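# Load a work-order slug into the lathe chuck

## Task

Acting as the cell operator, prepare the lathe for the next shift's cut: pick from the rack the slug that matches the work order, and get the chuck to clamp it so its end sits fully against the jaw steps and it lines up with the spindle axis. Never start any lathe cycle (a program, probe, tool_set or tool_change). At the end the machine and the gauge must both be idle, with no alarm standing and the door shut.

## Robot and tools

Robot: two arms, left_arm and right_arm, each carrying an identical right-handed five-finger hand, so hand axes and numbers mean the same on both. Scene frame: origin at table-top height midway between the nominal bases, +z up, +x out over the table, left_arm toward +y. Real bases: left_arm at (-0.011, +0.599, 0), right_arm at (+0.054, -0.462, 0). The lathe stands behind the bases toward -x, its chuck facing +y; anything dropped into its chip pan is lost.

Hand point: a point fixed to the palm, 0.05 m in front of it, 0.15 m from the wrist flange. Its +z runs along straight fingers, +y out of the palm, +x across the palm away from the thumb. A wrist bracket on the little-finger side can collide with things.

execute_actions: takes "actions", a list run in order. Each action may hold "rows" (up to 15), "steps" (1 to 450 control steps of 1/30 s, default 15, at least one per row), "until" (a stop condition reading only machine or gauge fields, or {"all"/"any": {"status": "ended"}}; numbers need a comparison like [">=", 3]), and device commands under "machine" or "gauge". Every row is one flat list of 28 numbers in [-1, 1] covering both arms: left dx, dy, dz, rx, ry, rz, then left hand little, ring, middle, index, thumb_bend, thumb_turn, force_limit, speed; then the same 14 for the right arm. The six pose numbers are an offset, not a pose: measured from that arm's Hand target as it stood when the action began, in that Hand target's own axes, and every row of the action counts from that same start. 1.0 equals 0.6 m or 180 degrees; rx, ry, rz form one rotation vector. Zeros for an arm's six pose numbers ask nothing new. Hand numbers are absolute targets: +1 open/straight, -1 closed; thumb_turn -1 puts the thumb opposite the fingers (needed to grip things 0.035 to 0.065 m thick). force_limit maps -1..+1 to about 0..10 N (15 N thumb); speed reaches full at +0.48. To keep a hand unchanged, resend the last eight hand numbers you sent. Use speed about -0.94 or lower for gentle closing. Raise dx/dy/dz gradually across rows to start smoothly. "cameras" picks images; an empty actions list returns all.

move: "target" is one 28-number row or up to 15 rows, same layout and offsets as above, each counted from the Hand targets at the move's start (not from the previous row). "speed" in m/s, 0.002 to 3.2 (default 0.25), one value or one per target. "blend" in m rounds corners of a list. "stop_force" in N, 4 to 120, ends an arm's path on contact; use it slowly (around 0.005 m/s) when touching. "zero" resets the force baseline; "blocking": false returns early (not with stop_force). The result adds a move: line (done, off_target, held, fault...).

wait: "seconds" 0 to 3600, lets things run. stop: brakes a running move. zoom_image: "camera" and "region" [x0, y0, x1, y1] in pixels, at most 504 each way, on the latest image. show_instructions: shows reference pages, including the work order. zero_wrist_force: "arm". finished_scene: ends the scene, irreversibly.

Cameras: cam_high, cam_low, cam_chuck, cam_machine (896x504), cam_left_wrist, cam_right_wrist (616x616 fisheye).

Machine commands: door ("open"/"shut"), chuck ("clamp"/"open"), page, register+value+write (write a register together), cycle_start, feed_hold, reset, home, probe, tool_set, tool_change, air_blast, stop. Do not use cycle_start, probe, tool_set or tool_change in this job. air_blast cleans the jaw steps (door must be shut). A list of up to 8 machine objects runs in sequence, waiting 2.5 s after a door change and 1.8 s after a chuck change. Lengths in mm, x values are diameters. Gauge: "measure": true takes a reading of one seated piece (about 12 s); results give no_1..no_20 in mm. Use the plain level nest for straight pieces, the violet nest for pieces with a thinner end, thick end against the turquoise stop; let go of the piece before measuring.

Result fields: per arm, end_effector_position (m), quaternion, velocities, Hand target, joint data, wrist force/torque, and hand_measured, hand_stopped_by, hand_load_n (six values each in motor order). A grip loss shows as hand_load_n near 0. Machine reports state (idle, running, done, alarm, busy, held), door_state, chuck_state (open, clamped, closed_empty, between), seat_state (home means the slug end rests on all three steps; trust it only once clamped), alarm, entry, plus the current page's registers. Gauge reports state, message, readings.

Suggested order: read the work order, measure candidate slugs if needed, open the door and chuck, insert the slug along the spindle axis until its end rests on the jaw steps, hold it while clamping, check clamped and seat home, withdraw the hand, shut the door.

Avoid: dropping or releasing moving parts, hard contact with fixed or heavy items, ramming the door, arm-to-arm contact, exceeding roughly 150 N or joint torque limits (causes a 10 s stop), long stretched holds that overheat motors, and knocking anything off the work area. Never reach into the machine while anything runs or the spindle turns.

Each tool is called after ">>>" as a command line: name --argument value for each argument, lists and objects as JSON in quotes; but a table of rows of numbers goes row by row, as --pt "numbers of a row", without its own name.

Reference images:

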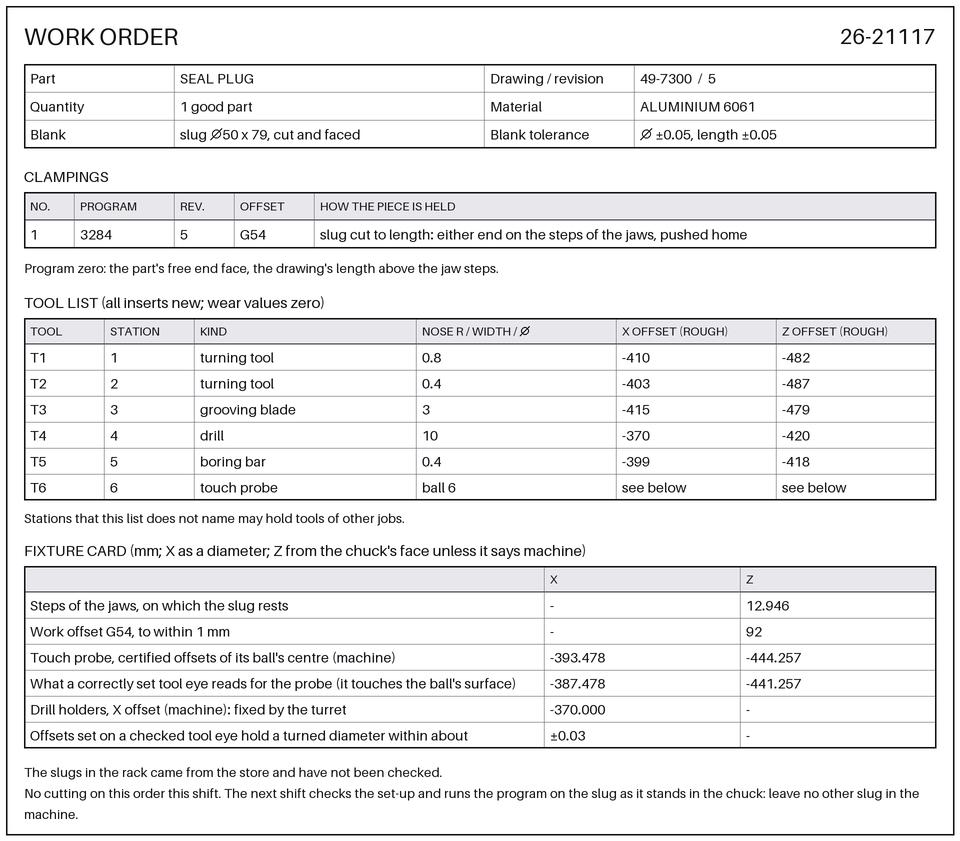

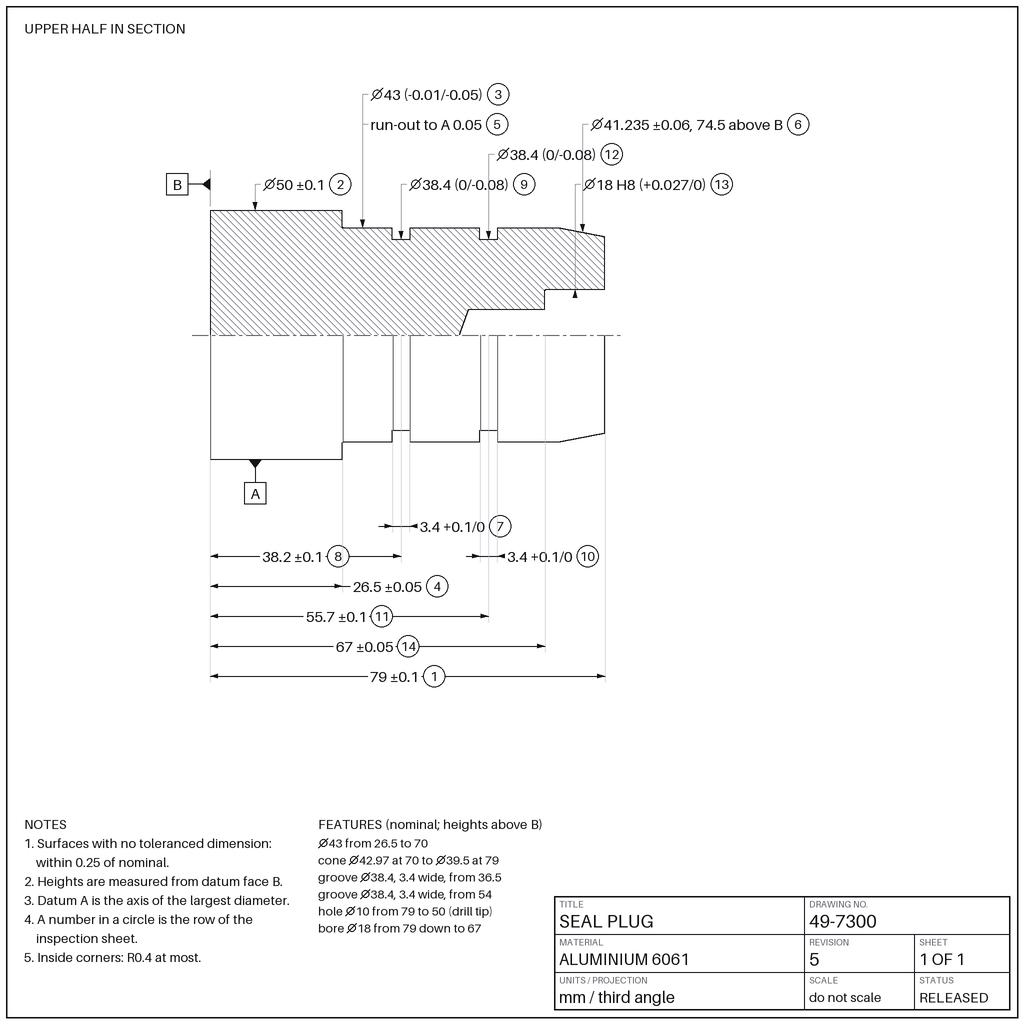

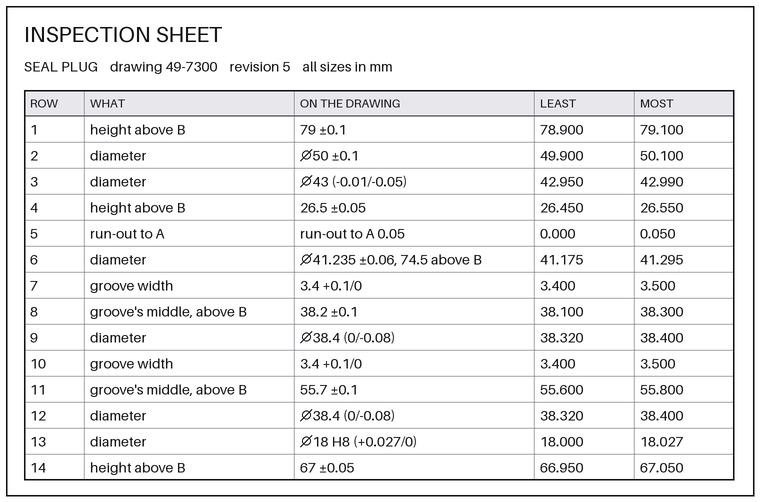

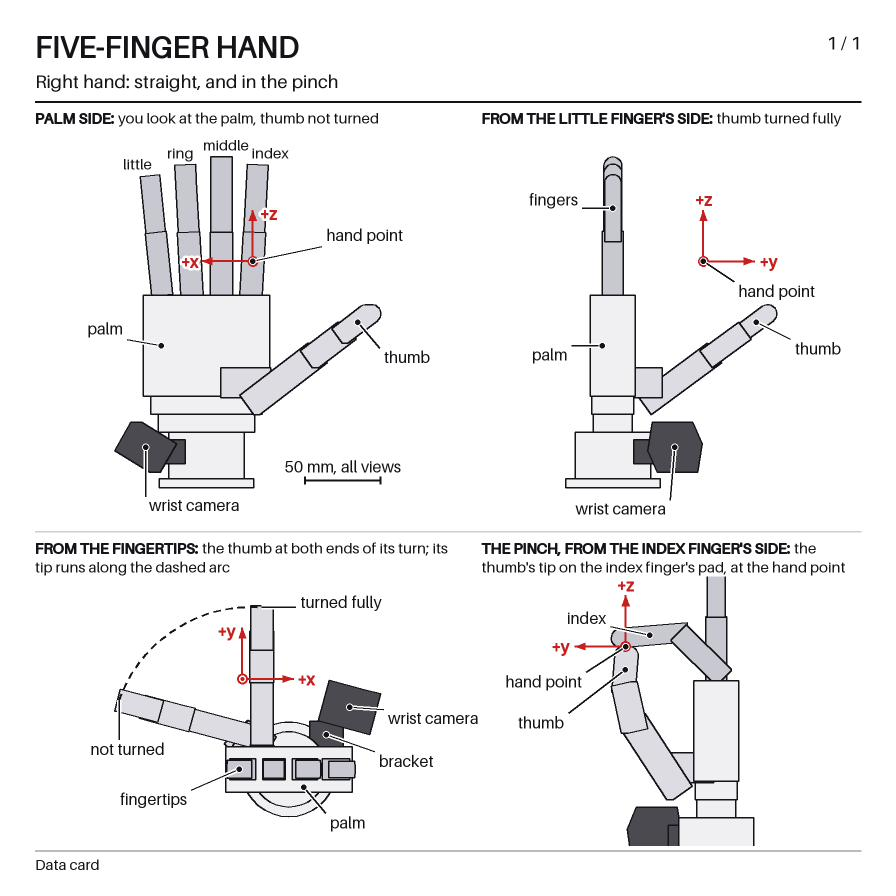

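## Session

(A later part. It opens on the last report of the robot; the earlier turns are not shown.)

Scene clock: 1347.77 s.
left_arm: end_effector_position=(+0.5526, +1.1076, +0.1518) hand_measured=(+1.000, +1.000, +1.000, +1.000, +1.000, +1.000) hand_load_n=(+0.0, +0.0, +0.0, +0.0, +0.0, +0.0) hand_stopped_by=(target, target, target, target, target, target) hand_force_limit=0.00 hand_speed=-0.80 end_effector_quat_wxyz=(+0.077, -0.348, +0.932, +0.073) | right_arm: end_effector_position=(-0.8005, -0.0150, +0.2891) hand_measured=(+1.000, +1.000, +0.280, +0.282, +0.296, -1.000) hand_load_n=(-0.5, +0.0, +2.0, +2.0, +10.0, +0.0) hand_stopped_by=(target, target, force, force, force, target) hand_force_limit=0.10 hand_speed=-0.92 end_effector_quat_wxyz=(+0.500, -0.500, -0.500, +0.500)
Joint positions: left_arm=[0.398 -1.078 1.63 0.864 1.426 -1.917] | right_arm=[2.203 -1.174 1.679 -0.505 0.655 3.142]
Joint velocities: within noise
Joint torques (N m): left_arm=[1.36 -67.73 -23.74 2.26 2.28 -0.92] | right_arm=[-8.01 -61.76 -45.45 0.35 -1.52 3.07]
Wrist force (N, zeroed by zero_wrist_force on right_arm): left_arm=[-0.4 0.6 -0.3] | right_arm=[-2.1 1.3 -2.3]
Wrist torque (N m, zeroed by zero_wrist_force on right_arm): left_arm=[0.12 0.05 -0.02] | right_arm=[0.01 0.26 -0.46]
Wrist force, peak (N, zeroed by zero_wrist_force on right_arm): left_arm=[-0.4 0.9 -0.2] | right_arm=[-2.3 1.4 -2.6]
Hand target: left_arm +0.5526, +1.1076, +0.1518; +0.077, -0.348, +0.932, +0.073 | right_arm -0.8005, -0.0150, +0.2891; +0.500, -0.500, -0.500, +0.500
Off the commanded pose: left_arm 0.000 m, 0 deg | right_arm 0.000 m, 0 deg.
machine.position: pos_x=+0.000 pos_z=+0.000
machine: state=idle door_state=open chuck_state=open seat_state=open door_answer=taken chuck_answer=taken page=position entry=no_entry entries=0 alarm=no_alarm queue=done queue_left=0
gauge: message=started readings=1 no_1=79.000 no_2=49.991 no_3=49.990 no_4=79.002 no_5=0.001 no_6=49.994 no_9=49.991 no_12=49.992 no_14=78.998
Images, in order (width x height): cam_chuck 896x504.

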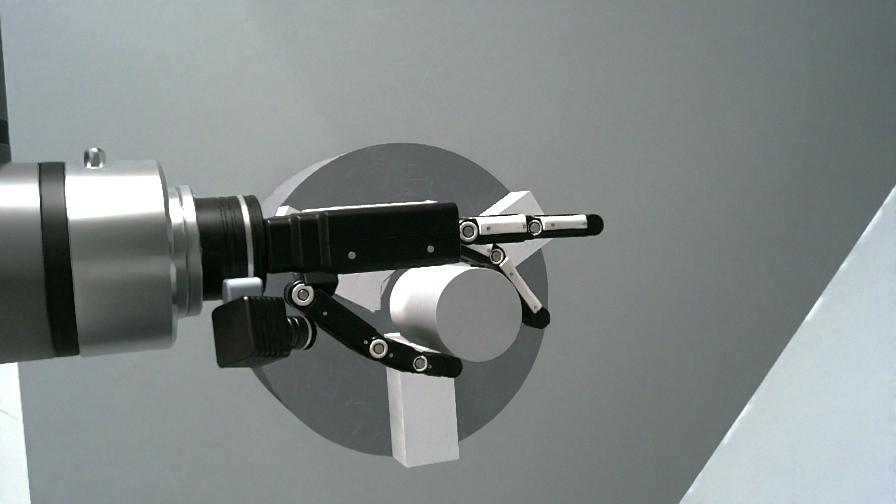

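>>> move --target '[0,0,0,0,0,0, 1,1,1,1,1,1,0,-0.8, -0.02,0,0.005,0,0,0, 1,1,-0.35,-0.35,-0.35,-1,0.1,-0.92]' --speed 0.01 --stop_force 8 --cameras '["cam_chuck","cam_machine","cam_right_wrist"]'

>>> zoom_image --camera "cam_chuck" --region '[340, 180, 560, 380]'

>>> zoom_image --camera "cam_chuck" --region '[370, 240, 470, 340]'

Scene clock: 1406.10 s.
left_arm: end_effector_position=(+0.5526, +1.1076, +0.1518) hand_measured=(+1.000, +1.000, +1.000, +1.000, +1.000, +1.000) hand_load_n=(+0.0, +0.0, +0.0, +0.0, +0.0, +0.0) hand_stopped_by=(target, target, target, target, target, target) hand_force_limit=0.00 hand_speed=-0.80 end_effector_quat_wxyz=(+0.077, -0.348, +0.932, +0.073) | right_arm: end_effector_position=(-0.8035, -0.0270, +0.2891) hand_measured=(+1.000, +1.000, +0.280, +0.282, +0.296, -1.000) hand_load_n=(+0.0, +0.0, +2.0, +2.0, +10.0, +0.0) hand_stopped_by=(target, target, force, force, force, target) hand_force_limit=0.10 hand_speed=-0.92 end_effector_quat_wxyz=(+0.500, -0.500, -0.500, +0.500)
Joint positions: left_arm=[0.398 -1.078 1.63 0.864 1.426 -1.917] | right_arm=[2.216 -1.181 1.69 -0.509 0.668 3.142]
Joint torques (N m): left_arm=[1.31 -68.51 -23.19 2.19 2.41 -1.11] | right_arm=[-10.37 -59.43 -45.68 -1.47 -2.24 3.25]
Wrist force (N, zeroed by zero_wrist_force on right_arm): left_arm=[-0.5 0.6 -0.1] | right_arm=[-1.9 1.2 -2.4]
Wrist torque (N m, zeroed by zero_wrist_force on right_arm): left_arm=[0.12 0.06 -0.02] | right_arm=[0.00 0.22 -0.45]
Wrist force, peak (N, zeroed by zero_wrist_force on right_arm): left_arm=[-0.7 0.9 -0.2] | right_arm=[-2.3 1.3 -2.7]
Hand target: left_arm +0.5526, +1.1076, +0.1518; +0.077, -0.348, +0.932, +0.073 | right_arm -0.8035, -0.0270, +0.2891; +0.500, -0.500, -0.500, +0.500
Off the commanded pose: left_arm 0.000 m, 0 deg | right_arm 0.000 m, 0 deg.
machine.position: pos_x=+0.000 pos_z=+0.000
machine: state=idle door_state=open chuck_state=open seat_state=open door_answer=taken chuck_answer=taken page=position entry=no_entry entries=0 alarm=no_alarm queue=done queue_left=0
gauge: message=started readings=1 no_1=79.000 no_2=49.991 no_3=49.990 no_4=79.002 no_5=0.001 no_6=49.994 no_9=49.991 no_12=49.992 no_14=78.998
move: done

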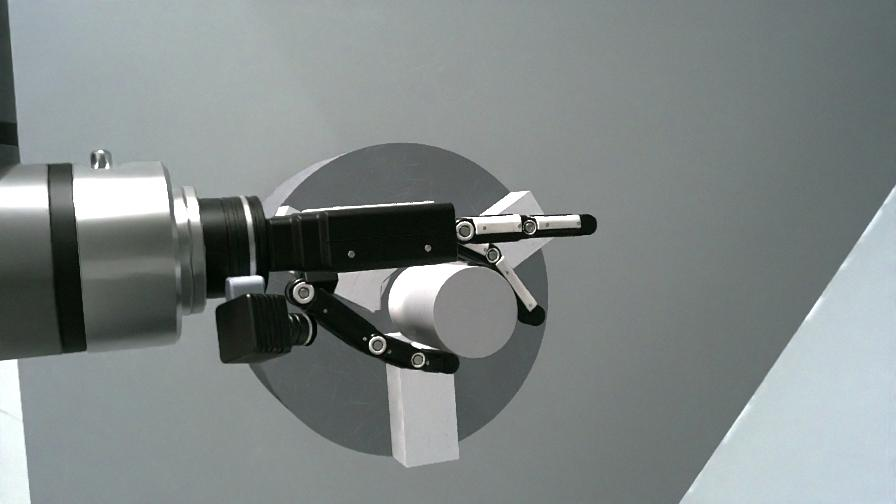

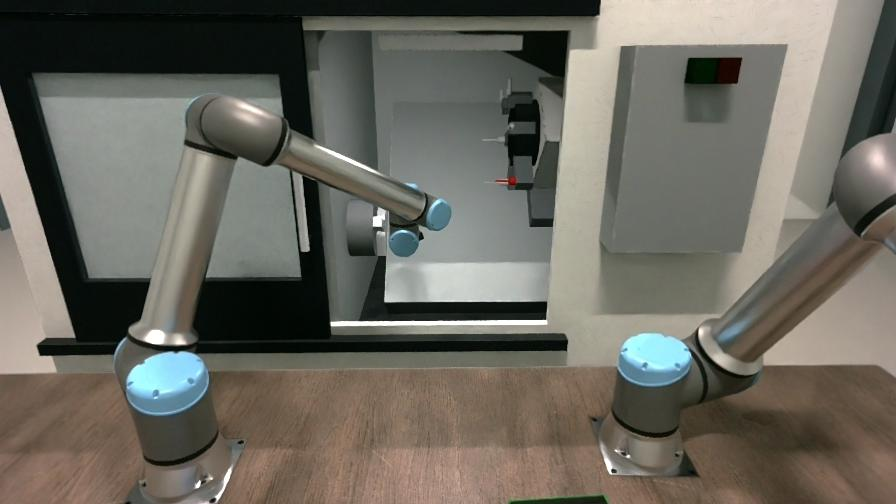

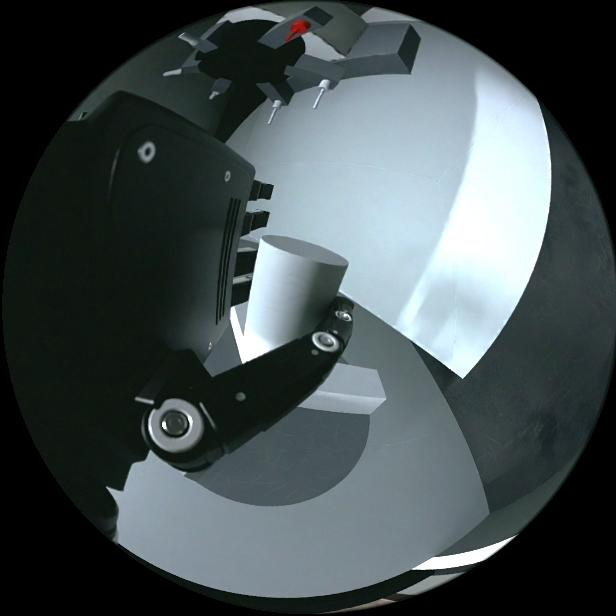

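Scaled by 2.291 from the camera's image (finer frame: 1280x720).

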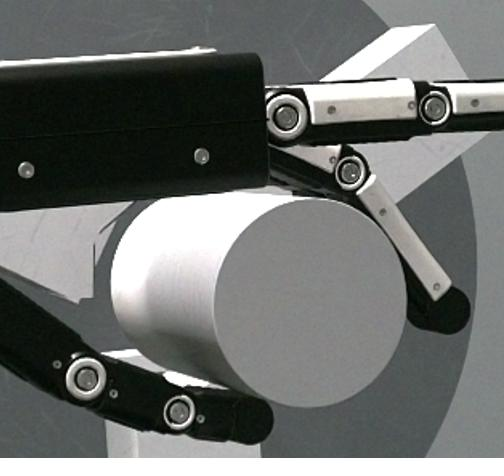

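Scaled by 5.040 from the camera's image (finer frame: 1280x720).

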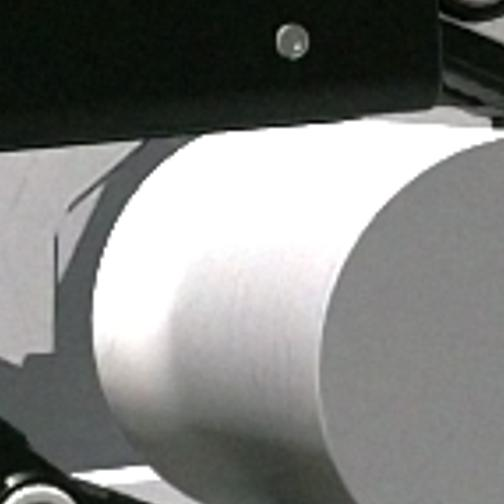

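>>> zoom_image --camera "cam_chuck" --region '[365, 290, 435, 360]'

>>> zoom_image --camera "cam_chuck" --region '[470, 170, 570, 270]'

Scaled by 7.200 from the camera's image (finer frame: 1280x720).

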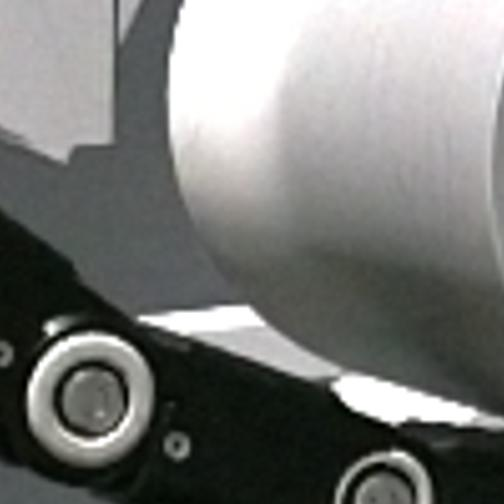

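Scaled by 5.040 from the camera's image (finer frame: 1280x720).

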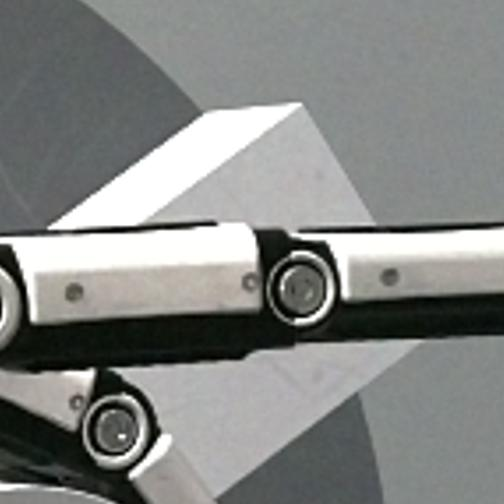

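>>> zoom_image --camera "cam_machine" --region '[330, 170, 470, 280]'

Scaled by 3.600 from the camera's image (finer frame: 1280x720).

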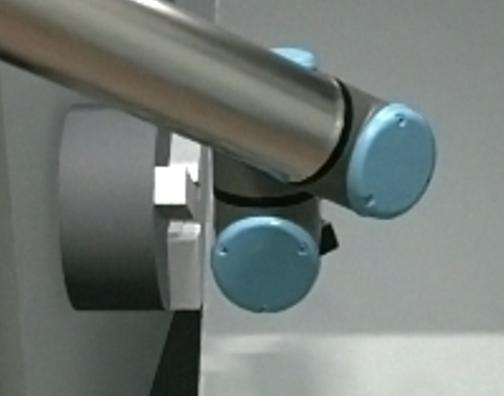

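>>> move --target '[0,0,0,0,0,0, 1,1,1,1,1,1,0,-0.8, -0.0133,0.0037,0.0033,0,0,0, 1,1,-0.35,-0.35,-0.35,-1,0.1,-0.92]' --speed 0.008 --stop_force 6 --cameras '["cam_chuck"]'

>>> zoom_image --camera "cam_chuck" --region '[340, 180, 560, 380]'

>>> zoom_image --camera "cam_chuck" --region '[365, 260, 465, 360]'

Scene clock: 1470.53 s.
left_arm: end_effector_position=(+0.5526, +1.1076, +0.1518) hand_measured=(+1.000, +1.000, +1.000, +1.000, +1.000, +1.000) hand_load_n=(+0.0, +0.0, +0.0, +0.0, +0.0, +0.0) hand_stopped_by=(target, target, target, target, target, target) hand_force_limit=0.00 hand_speed=-0.80 end_effector_quat_wxyz=(+0.077, -0.348, +0.932, +0.073) | right_arm: end_effector_position=(-0.8055, -0.0351, +0.2868) hand_measured=(+1.000, +1.000, +0.280, +0.282, +0.296, -1.000) hand_load_n=(+0.0, -0.5, +2.0, +2.0, +10.0, +0.0) hand_stopped_by=(target, target, force, force, force, target) hand_force_limit=0.10 hand_speed=-0.92 end_effector_quat_wxyz=(+0.500, -0.500, -0.500, +0.500)
Joint positions: left_arm=[0.398 -1.078 1.63 0.864 1.426 -1.917] | right_arm=[2.225 -1.184 1.699 -0.515 0.677 3.142]
Joint torques (N m): left_arm=[1.79 -68.95 -24.14 2.34 2.12 -0.91] | right_arm=[-10.89 -74.87 -44.08 -1.4 -2.12 1.99]
Wrist force (N, zeroed by zero_wrist_force on right_arm): left_arm=[-0.3 0.4 0.0] | right_arm=[-2.0 1.5 -2.2]
Wrist torque (N m, zeroed by zero_wrist_force on right_arm): left_arm=[0.08 0.03 -0.02] | right_arm=[0.02 0.22 -0.45]
Wrist force, peak (N, zeroed by zero_wrist_force on right_arm): left_arm=[-0.7 0.8 -0.4] | right_arm=[-2.3 1.5 -2.6]
Hand target: left_arm +0.5526, +1.1076, +0.1518; +0.077, -0.348, +0.932, +0.073 | right_arm -0.8055, -0.0350, +0.2868; +0.500, -0.500, -0.500, +0.500
Off the commanded pose: left_arm 0.000 m, 0 deg | right_arm 0.000 m, 0 deg.
machine.position: pos_x=+0.000 pos_z=+0.000
machine: state=idle door_state=open chuck_state=open seat_state=open door_answer=taken chuck_answer=taken page=position entry=no_entry entries=0 alarm=no_alarm queue=done queue_left=0
gauge: message=started readings=1 no_1=79.000 no_2=49.991 no_3=49.990 no_4=79.002 no_5=0.001 no_6=49.994 no_9=49.991 no_12=49.992 no_14=78.998
move: done

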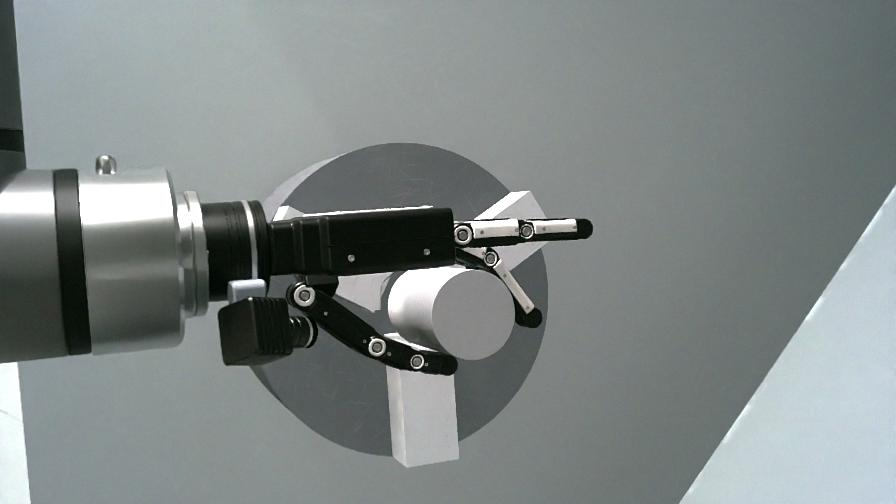

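Scaled by 2.291 from the camera's image (finer frame: 1280x720).

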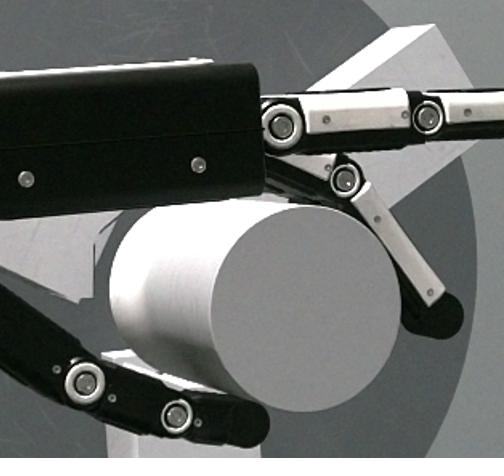

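Scaled by 5.040 from the camera's image (finer frame: 1280x720).

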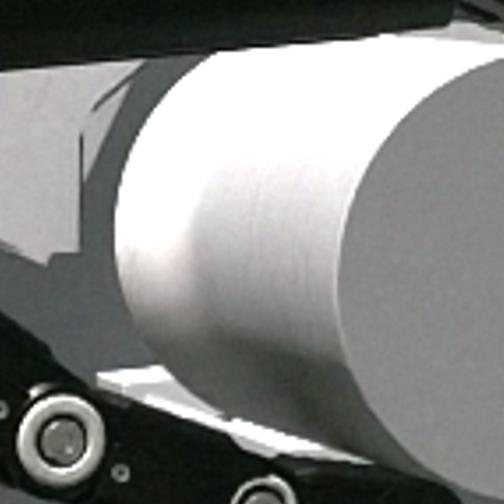

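>>> zoom_image --camera "cam_chuck" --region '[360, 265, 400, 325]'

>>> zoom_image --camera "cam_chuck" --region '[380, 325, 450, 365]'

Scaled by 8.400 from the camera's image (finer frame: 1280x720).

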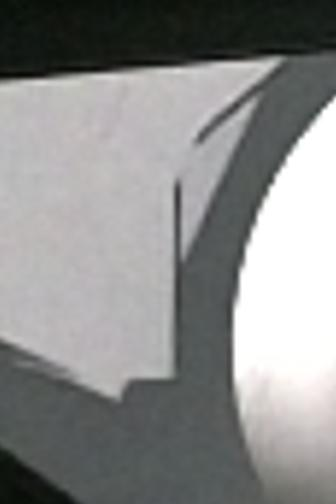

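Scaled by 7.200 from the camera's image (finer frame: 1280x720).

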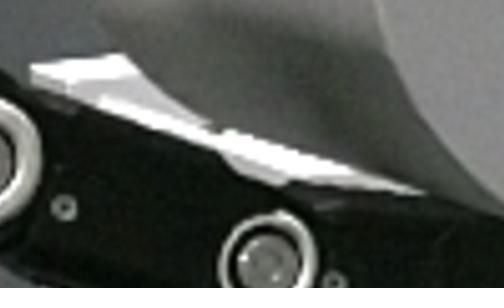

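>>> move --target '[0,0,0,0,0,0, 1,1,1,1,1,1,0,-0.8, -0.01,0.0005,0.0,0,0,0, 1,1,-0.35,-0.35,-0.35,-1,0.1,-0.92]' --speed 0.005 --stop_force 5 --cameras '["cam_chuck","cam_right_wrist"]'

>>> zoom_image --camera "cam_chuck" --region '[365, 260, 465, 360]'

>>> zoom_image --camera "cam_right_wrist" --region '[220, 230, 400, 410]'

Scene clock: 1515.90 s.
left_arm: end_effector_position=(+0.5526, +1.1076, +0.1518) hand_measured=(+1.000, +1.000, +1.000, +1.000, +1.000, +1.000) hand_load_n=(+0.0, -0.5, +0.0, +0.0, -0.5, +0.0) hand_stopped_by=(target, target, target, target, target, target) hand_force_limit=0.00 hand_speed=-0.80 end_effector_quat_wxyz=(+0.077, -0.348, +0.932, +0.073) | right_arm: end_effector_position=(-0.8055, -0.0411, +0.2865) hand_measured=(+1.000, +1.000, +0.280, +0.282, +0.296, -1.000) hand_load_n=(+0.0, -0.5, +2.0, +2.0, +10.0, +0.0) hand_stopped_by=(target, target, force, force, force, target) hand_force_limit=0.10 hand_speed=-0.92 end_effector_quat_wxyz=(+0.500, -0.500, -0.500, +0.500)
Joint positions: left_arm=[0.398 -1.078 1.63 0.864 1.426 -1.917] | right_arm=[2.23 -1.19 1.707 -0.518 0.682 3.142]
Joint torques (N m): left_arm=[1.68 -68.41 -23.41 2.16 2.27 -0.98] | right_arm=[-3.86 -69.31 -42.02 -3.4 -0.44 2.98]
Wrist force (N, zeroed by zero_wrist_force on right_arm): left_arm=[-0.4 0.5 0.1] | right_arm=[-1.8 1.5 -2.2]
Wrist torque (N m, zeroed by zero_wrist_force on right_arm): left_arm=[0.09 0.03 -0.02] | right_arm=[0.04 0.18 -0.43]
Wrist force, peak (N, zeroed by zero_wrist_force on right_arm): left_arm=[-0.7 0.9 -0.5] | right_arm=[-2.2 1.5 -2.7]
Hand target: left_arm +0.5526, +1.1076, +0.1518; +0.077, -0.348, +0.932, +0.073 | right_arm -0.8055, -0.0410, +0.2865; +0.500, -0.500, -0.500, +0.500
Off the commanded pose: left_arm 0.000 m, 0 deg | right_arm 0.000 m, 0 deg.
machine.position: pos_x=+0.000 pos_z=+0.000
machine: state=idle door_state=open chuck_state=open seat_state=open door_answer=taken chuck_answer=taken page=position entry=no_entry entries=0 alarm=no_alarm queue=done queue_left=0
gauge: message=started readings=1 no_1=79.000 no_2=49.991 no_3=49.990 no_4=79.002 no_5=0.001 no_6=49.994 no_9=49.991 no_12=49.992 no_14=78.998
move: done

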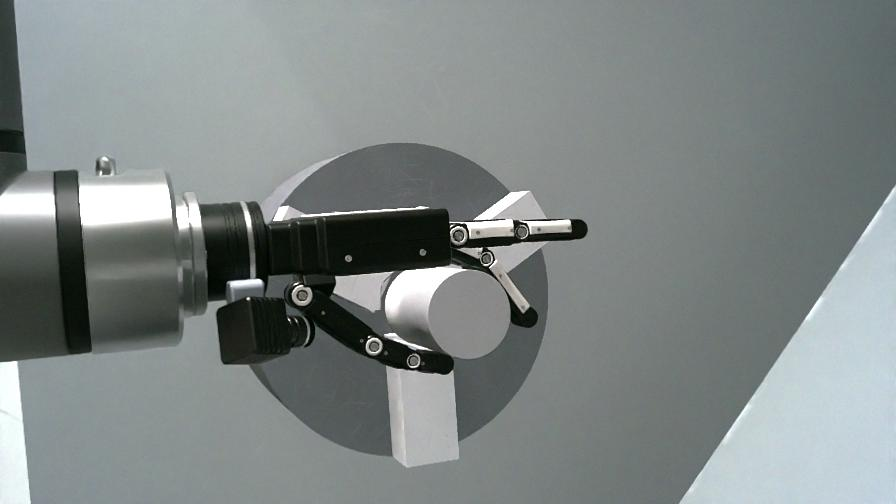

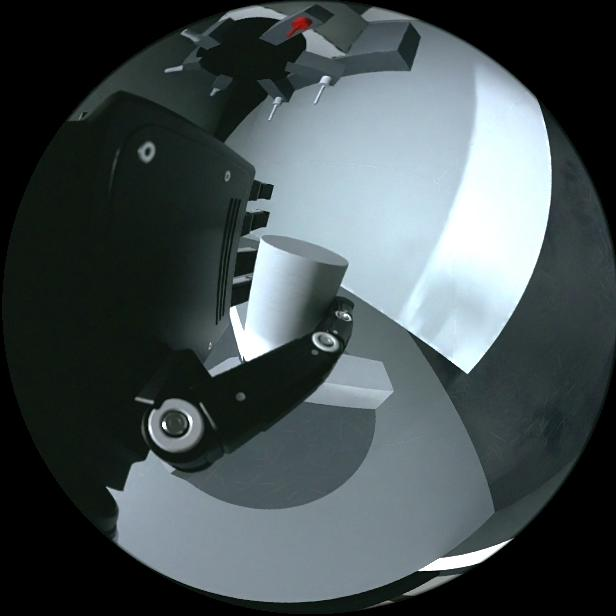

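Scaled by 5.040 from the camera's image (finer frame: 1280x720).

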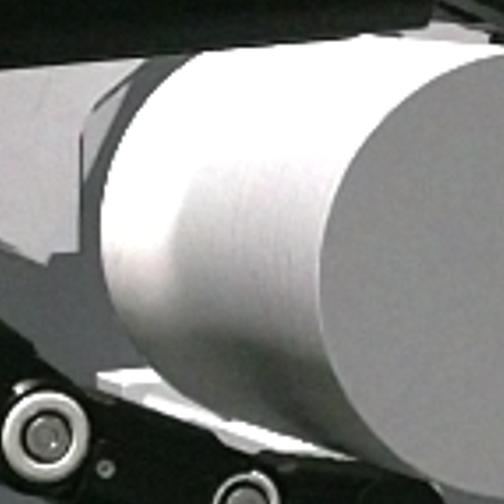

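Scaled by 2.800 from the camera's image (finer frame: 880x880).

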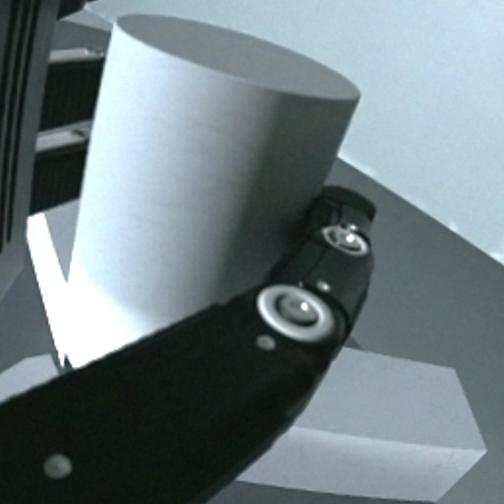

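>>> move --target '[0,0,0,0,0,0, 1,1,1,1,1,1,0,-0.8, -0.01,0.0002,0.0015,0,0,0, 1,1,-0.35,-0.35,-0.35,-1,0.1,-0.92]' --speed 0.005 --stop_force 5 --cameras '["cam_chuck","cam_right_wrist"]'

>>> zoom_image --camera "cam_chuck" --region '[365, 260, 465, 360]'

>>> zoom_image --camera "cam_right_wrist" --region '[220, 290, 320, 390]'

Scene clock: 1530.03 s.
left_arm: end_effector_position=(+0.5526, +1.1076, +0.1518) hand_measured=(+1.000, +1.000, +1.000, +1.000, +1.000, +1.000) hand_load_n=(+0.0, +0.0, +0.0, +0.5, +0.0, +0.0) hand_stopped_by=(target, target, target, target, target, target) hand_force_limit=0.00 hand_speed=-0.80 end_effector_quat_wxyz=(+0.077, -0.348, +0.932, +0.073) | right_arm: end_effector_position=(-0.8064, -0.0471, +0.2864) hand_measured=(+1.000, +1.000, +0.280, +0.282, +0.296, -1.000) hand_load_n=(+0.0, -0.5, +2.0, +2.0, +10.0, +0.0) hand_stopped_by=(target, target, force, force, force, target) hand_force_limit=0.10 hand_speed=-0.92 end_effector_quat_wxyz=(+0.500, -0.500, -0.500, +0.500)
Joint positions: left_arm=[0.398 -1.078 1.63 0.864 1.426 -1.917] | right_arm=[2.237 -1.194 1.714 -0.52 0.688 3.142]
Joint torques (N m): left_arm=[1.79 -69.25 -23.87 2.26 2.19 -1.17] | right_arm=[-6.97 -71.22 -38.38 -3.85 -0.91 3.07]
Wrist force (N, zeroed by zero_wrist_force on right_arm): left_arm=[-0.6 0.3 -0.2] | right_arm=[-2.2 1.4 -2.2]
Wrist torque (N m, zeroed by zero_wrist_force on right_arm): left_arm=[0.08 0.08 -0.04] | right_arm=[0.03 0.24 -0.45]
Wrist force, peak (N, zeroed by zero_wrist_force on right_arm): left_arm=[-0.7 0.8 -0.2] | right_arm=[-2.4 1.6 -2.5]
Hand target: left_arm +0.5526, +1.1076, +0.1518; +0.077, -0.348, +0.932, +0.073 | right_arm -0.8064, -0.0470, +0.2864; +0.500, -0.500, -0.500, +0.500
Off the commanded pose: left_arm 0.000 m, 0 deg | right_arm 0.000 m, 0 deg.
machine.position: pos_x=+0.000 pos_z=+0.000
machine: state=idle door_state=open chuck_state=open seat_state=open door_answer=taken chuck_answer=taken page=position entry=no_entry entries=0 alarm=no_alarm queue=done queue_left=0
gauge: message=started readings=1 no_1=79.000 no_2=49.991 no_3=49.990 no_4=79.002 no_5=0.001 no_6=49.994 no_9=49.991 no_12=49.992 no_14=78.998
move: done

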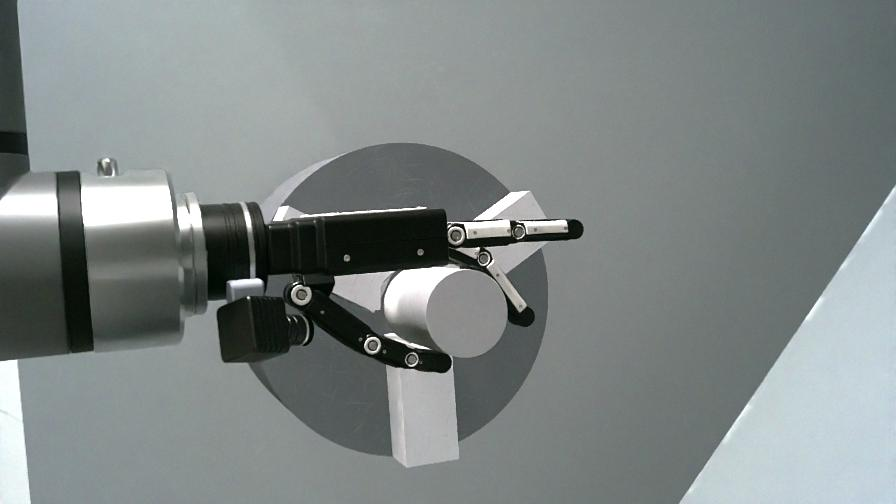

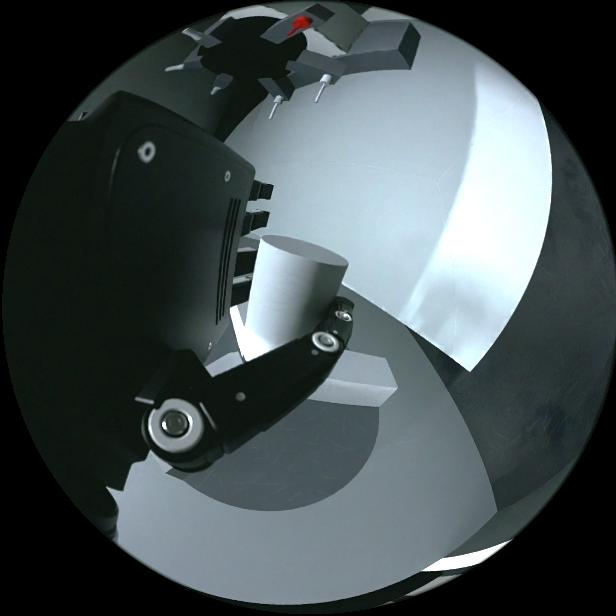

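Scaled by 5.040 from the camera's image (finer frame: 1280x720).

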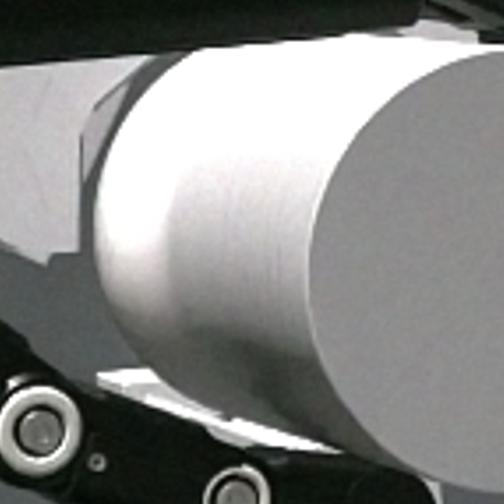

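Scaled by 5.040 from the camera's image (finer frame: 880x880).

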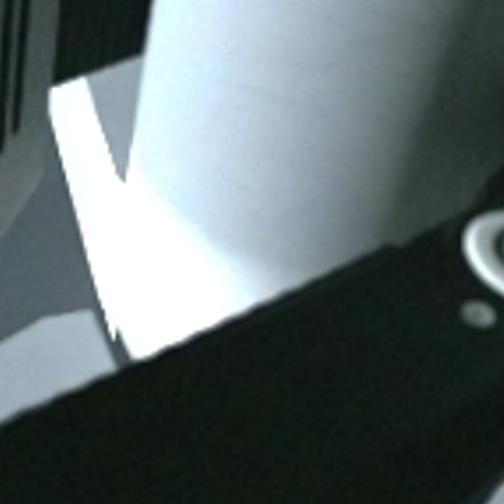

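>>> move --target '[0,0,0,0,0,0, 1,1,1,1,1,1,0,-0.8, -0.01,0.0,0.0005,0,0,0, 1,1,-0.35,-0.35,-0.35,-1,0.1,-0.92]' --speed 0.005 --stop_force 5 --cameras '["cam_chuck"]'

>>> zoom_image --camera "cam_chuck" --region '[365, 260, 465, 360]'

Scene clock: 1551.80 s.
left_arm: end_effector_position=(+0.5526, +1.1076, +0.1518) hand_measured=(+1.000, +1.000, +1.000, +1.000, +1.000, +1.000) hand_load_n=(+0.0, +0.0, +0.0, +0.0, +0.0, +0.0) hand_stopped_by=(target, target, target, target, target, target) hand_force_limit=0.00 hand_speed=-0.80 end_effector_quat_wxyz=(+0.077, -0.348, +0.932, +0.073) | right_arm: end_effector_position=(-0.8066, -0.0531, +0.2864) hand_measured=(+1.000, +1.000, +0.280, +0.282, +0.296, -1.000) hand_load_n=(+0.0, -0.5, +2.0, +2.0, +10.0, +0.0) hand_stopped_by=(target, target, force, force, force, target) hand_force_limit=0.10 hand_speed=-0.92 end_effector_quat_wxyz=(+0.500, -0.500, -0.500, +0.500)
Joint positions: left_arm=[0.398 -1.078 1.63 0.864 1.426 -1.917] | right_arm=[2.242 -1.199 1.721 -0.522 0.694 3.142]
Joint torques (N m): left_arm=[1.97 -68.36 -23.84 2.24 2.51 -1.01] | right_arm=[-5.56 -70.05 -40.61 -3.92 -0.76 3.14]
Wrist force (N, zeroed by zero_wrist_force on right_arm): left_arm=[-0.2 0.3 -0.2] | right_arm=[-2.1 1.7 -2.3]
Wrist torque (N m, zeroed by zero_wrist_force on right_arm): left_arm=[0.07 0.02 -0.02] | right_arm=[0.09 0.24 -0.43]
Wrist force, peak (N, zeroed by zero_wrist_force on right_arm): left_arm=[-0.7 0.7 -0.6] | right_arm=[-2.5 1.6 -2.4]
Hand target: left_arm +0.5526, +1.1076, +0.1518; +0.077, -0.348, +0.932, +0.073 | right_arm -0.8066, -0.0530, +0.2864; +0.500, -0.500, -0.500, +0.500
Off the commanded pose: left_arm 0.000 m, 0 deg | right_arm 0.000 m, 0 deg.
machine.position: pos_x=+0.000 pos_z=+0.000
machine: state=idle door_state=open chuck_state=open seat_state=open door_answer=taken chuck_answer=taken page=position entry=no_entry entries=0 alarm=no_alarm queue=done queue_left=0
gauge: message=started readings=1 no_1=79.000 no_2=49.991 no_3=49.990 no_4=79.002 no_5=0.001 no_6=49.994 no_9=49.991 no_12=49.992 no_14=78.998
move: done

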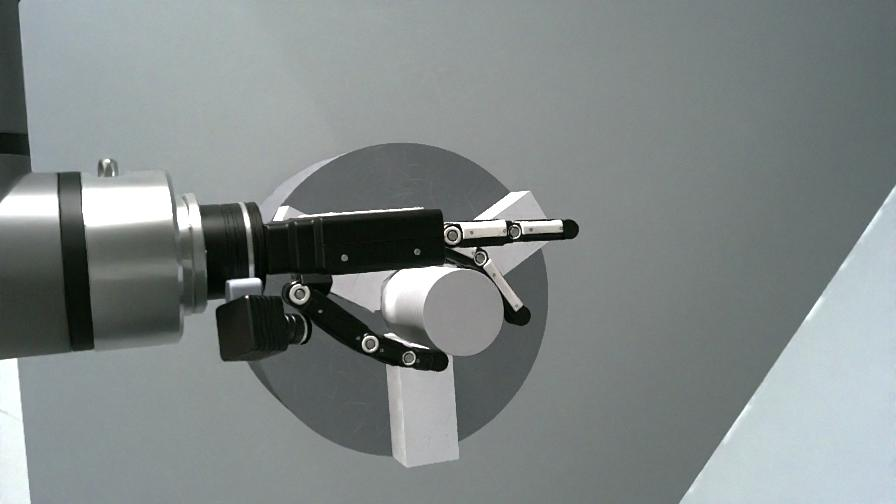

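Scaled by 5.040 from the camera's image (finer frame: 1280x720).

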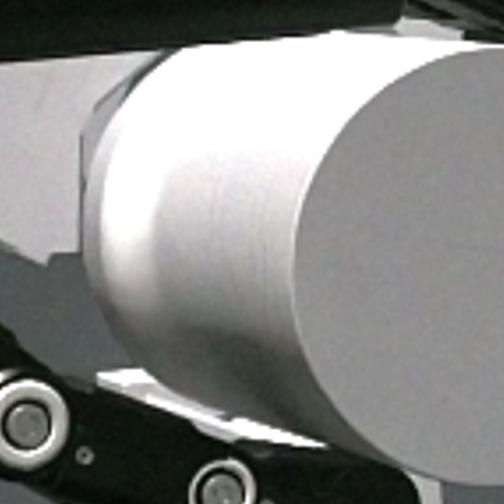

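>>> move --target '[0,0,0,0,0,0, 1,1,1,1,1,1,0,-0.8, -0.008,0.0008,0.0018,0,0,0, 1,1,-0.35,-0.35,-0.35,-1,0.1,-0.92]' --speed 0.005 --stop_force 5 --cameras '["cam_chuck","cam_right_wrist"]'

>>> zoom_image --camera "cam_chuck" --region '[365, 260, 465, 360]'

>>> zoom_image --camera "cam_right_wrist" --region '[210, 290, 390, 470]'

Scene clock: 1565.27 s.
left_arm: end_effector_position=(+0.5526, +1.1076, +0.1518) hand_measured=(+1.000, +1.000, +1.000, +1.000, +1.000, +1.000) hand_load_n=(+0.0, +0.0, +0.0, +0.0, +0.0, +0.0) hand_stopped_by=(target, target, target, target, target, target) hand_force_limit=0.00 hand_speed=-0.80 end_effector_quat_wxyz=(+0.077, -0.348, +0.932, +0.073) | right_arm: end_effector_position=(-0.8077, -0.0579, +0.2860) hand_measured=(+1.000, +1.000, +0.280, +0.282, +0.296, -1.000) hand_load_n=(+0.0, -0.5, +2.0, +2.0, +10.0, +0.0) hand_stopped_by=(target, target, force, force, force, target) hand_force_limit=0.10 hand_speed=-0.92 end_effector_quat_wxyz=(+0.500, -0.500, -0.500, +0.500)
Joint positions: left_arm=[0.398 -1.078 1.63 0.864 1.426 -1.917] | right_arm=[2.248 -1.201 1.726 -0.524 0.699 3.142]
Joint torques (N m): left_arm=[0.4 -68.9 -23.6 2.22 2.32 -1.14] | right_arm=[-7.68 -71.83 -36.58 -3.23 -1.38 3.16]
Wrist force (N, zeroed by zero_wrist_force on right_arm): left_arm=[-0.2 0.2 -0.2] | right_arm=[-1.7 0.6 -2.8]
Wrist torque (N m, zeroed by zero_wrist_force on right_arm): left_arm=[0.06 0.01 -0.02] | right_arm=[0.05 0.20 -0.41]
Wrist force, peak (N, zeroed by zero_wrist_force on right_arm): left_arm=[-0.7 0.8 0.0] | right_arm=[-2.1 1.9 -2.4]
Hand target: left_arm +0.5526, +1.1076, +0.1518; +0.077, -0.348, +0.932, +0.073 | right_arm -0.8077, -0.0578, +0.2859; +0.500, -0.500, -0.500, +0.500
Off the commanded pose: left_arm 0.000 m, 0 deg | right_arm 0.000 m, 0 deg.
machine.position: pos_x=+0.000 pos_z=+0.000
machine: state=idle door_state=open chuck_state=open seat_state=open door_answer=taken chuck_answer=taken page=position entry=no_entry entries=0 alarm=no_alarm queue=done queue_left=0
gauge: message=started readings=1 no_1=79.000 no_2=49.991 no_3=49.990 no_4=79.002 no_5=0.001 no_6=49.994 no_9=49.991 no_12=49.992 no_14=78.998
move: done

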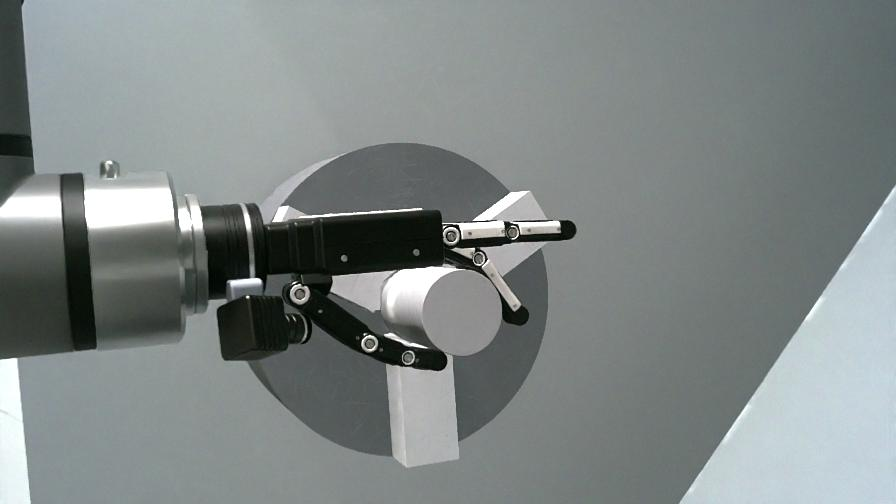

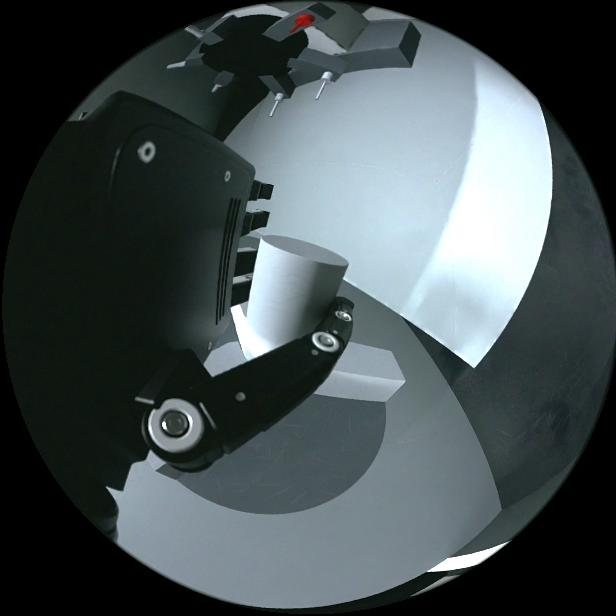

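Scaled by 5.040 from the camera's image (finer frame: 1280x720).

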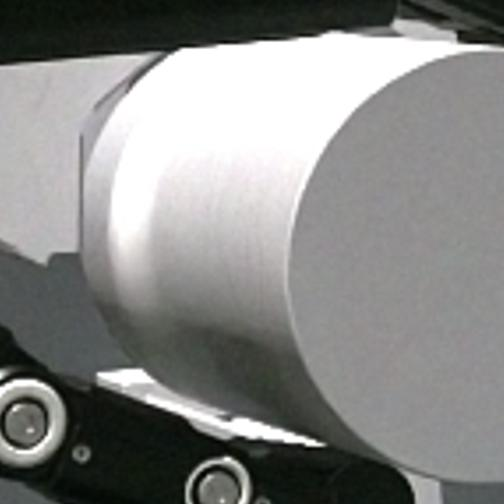

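Scaled by 2.800 from the camera's image (finer frame: 880x880).

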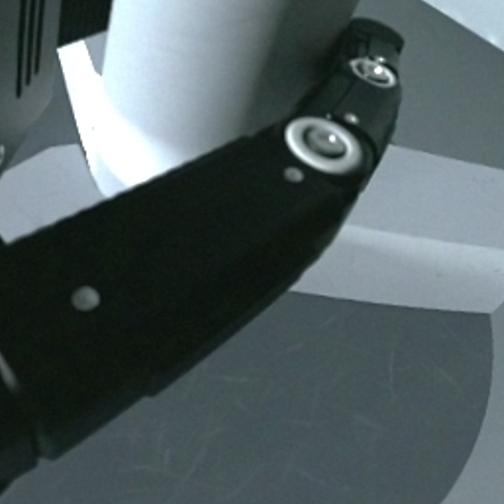

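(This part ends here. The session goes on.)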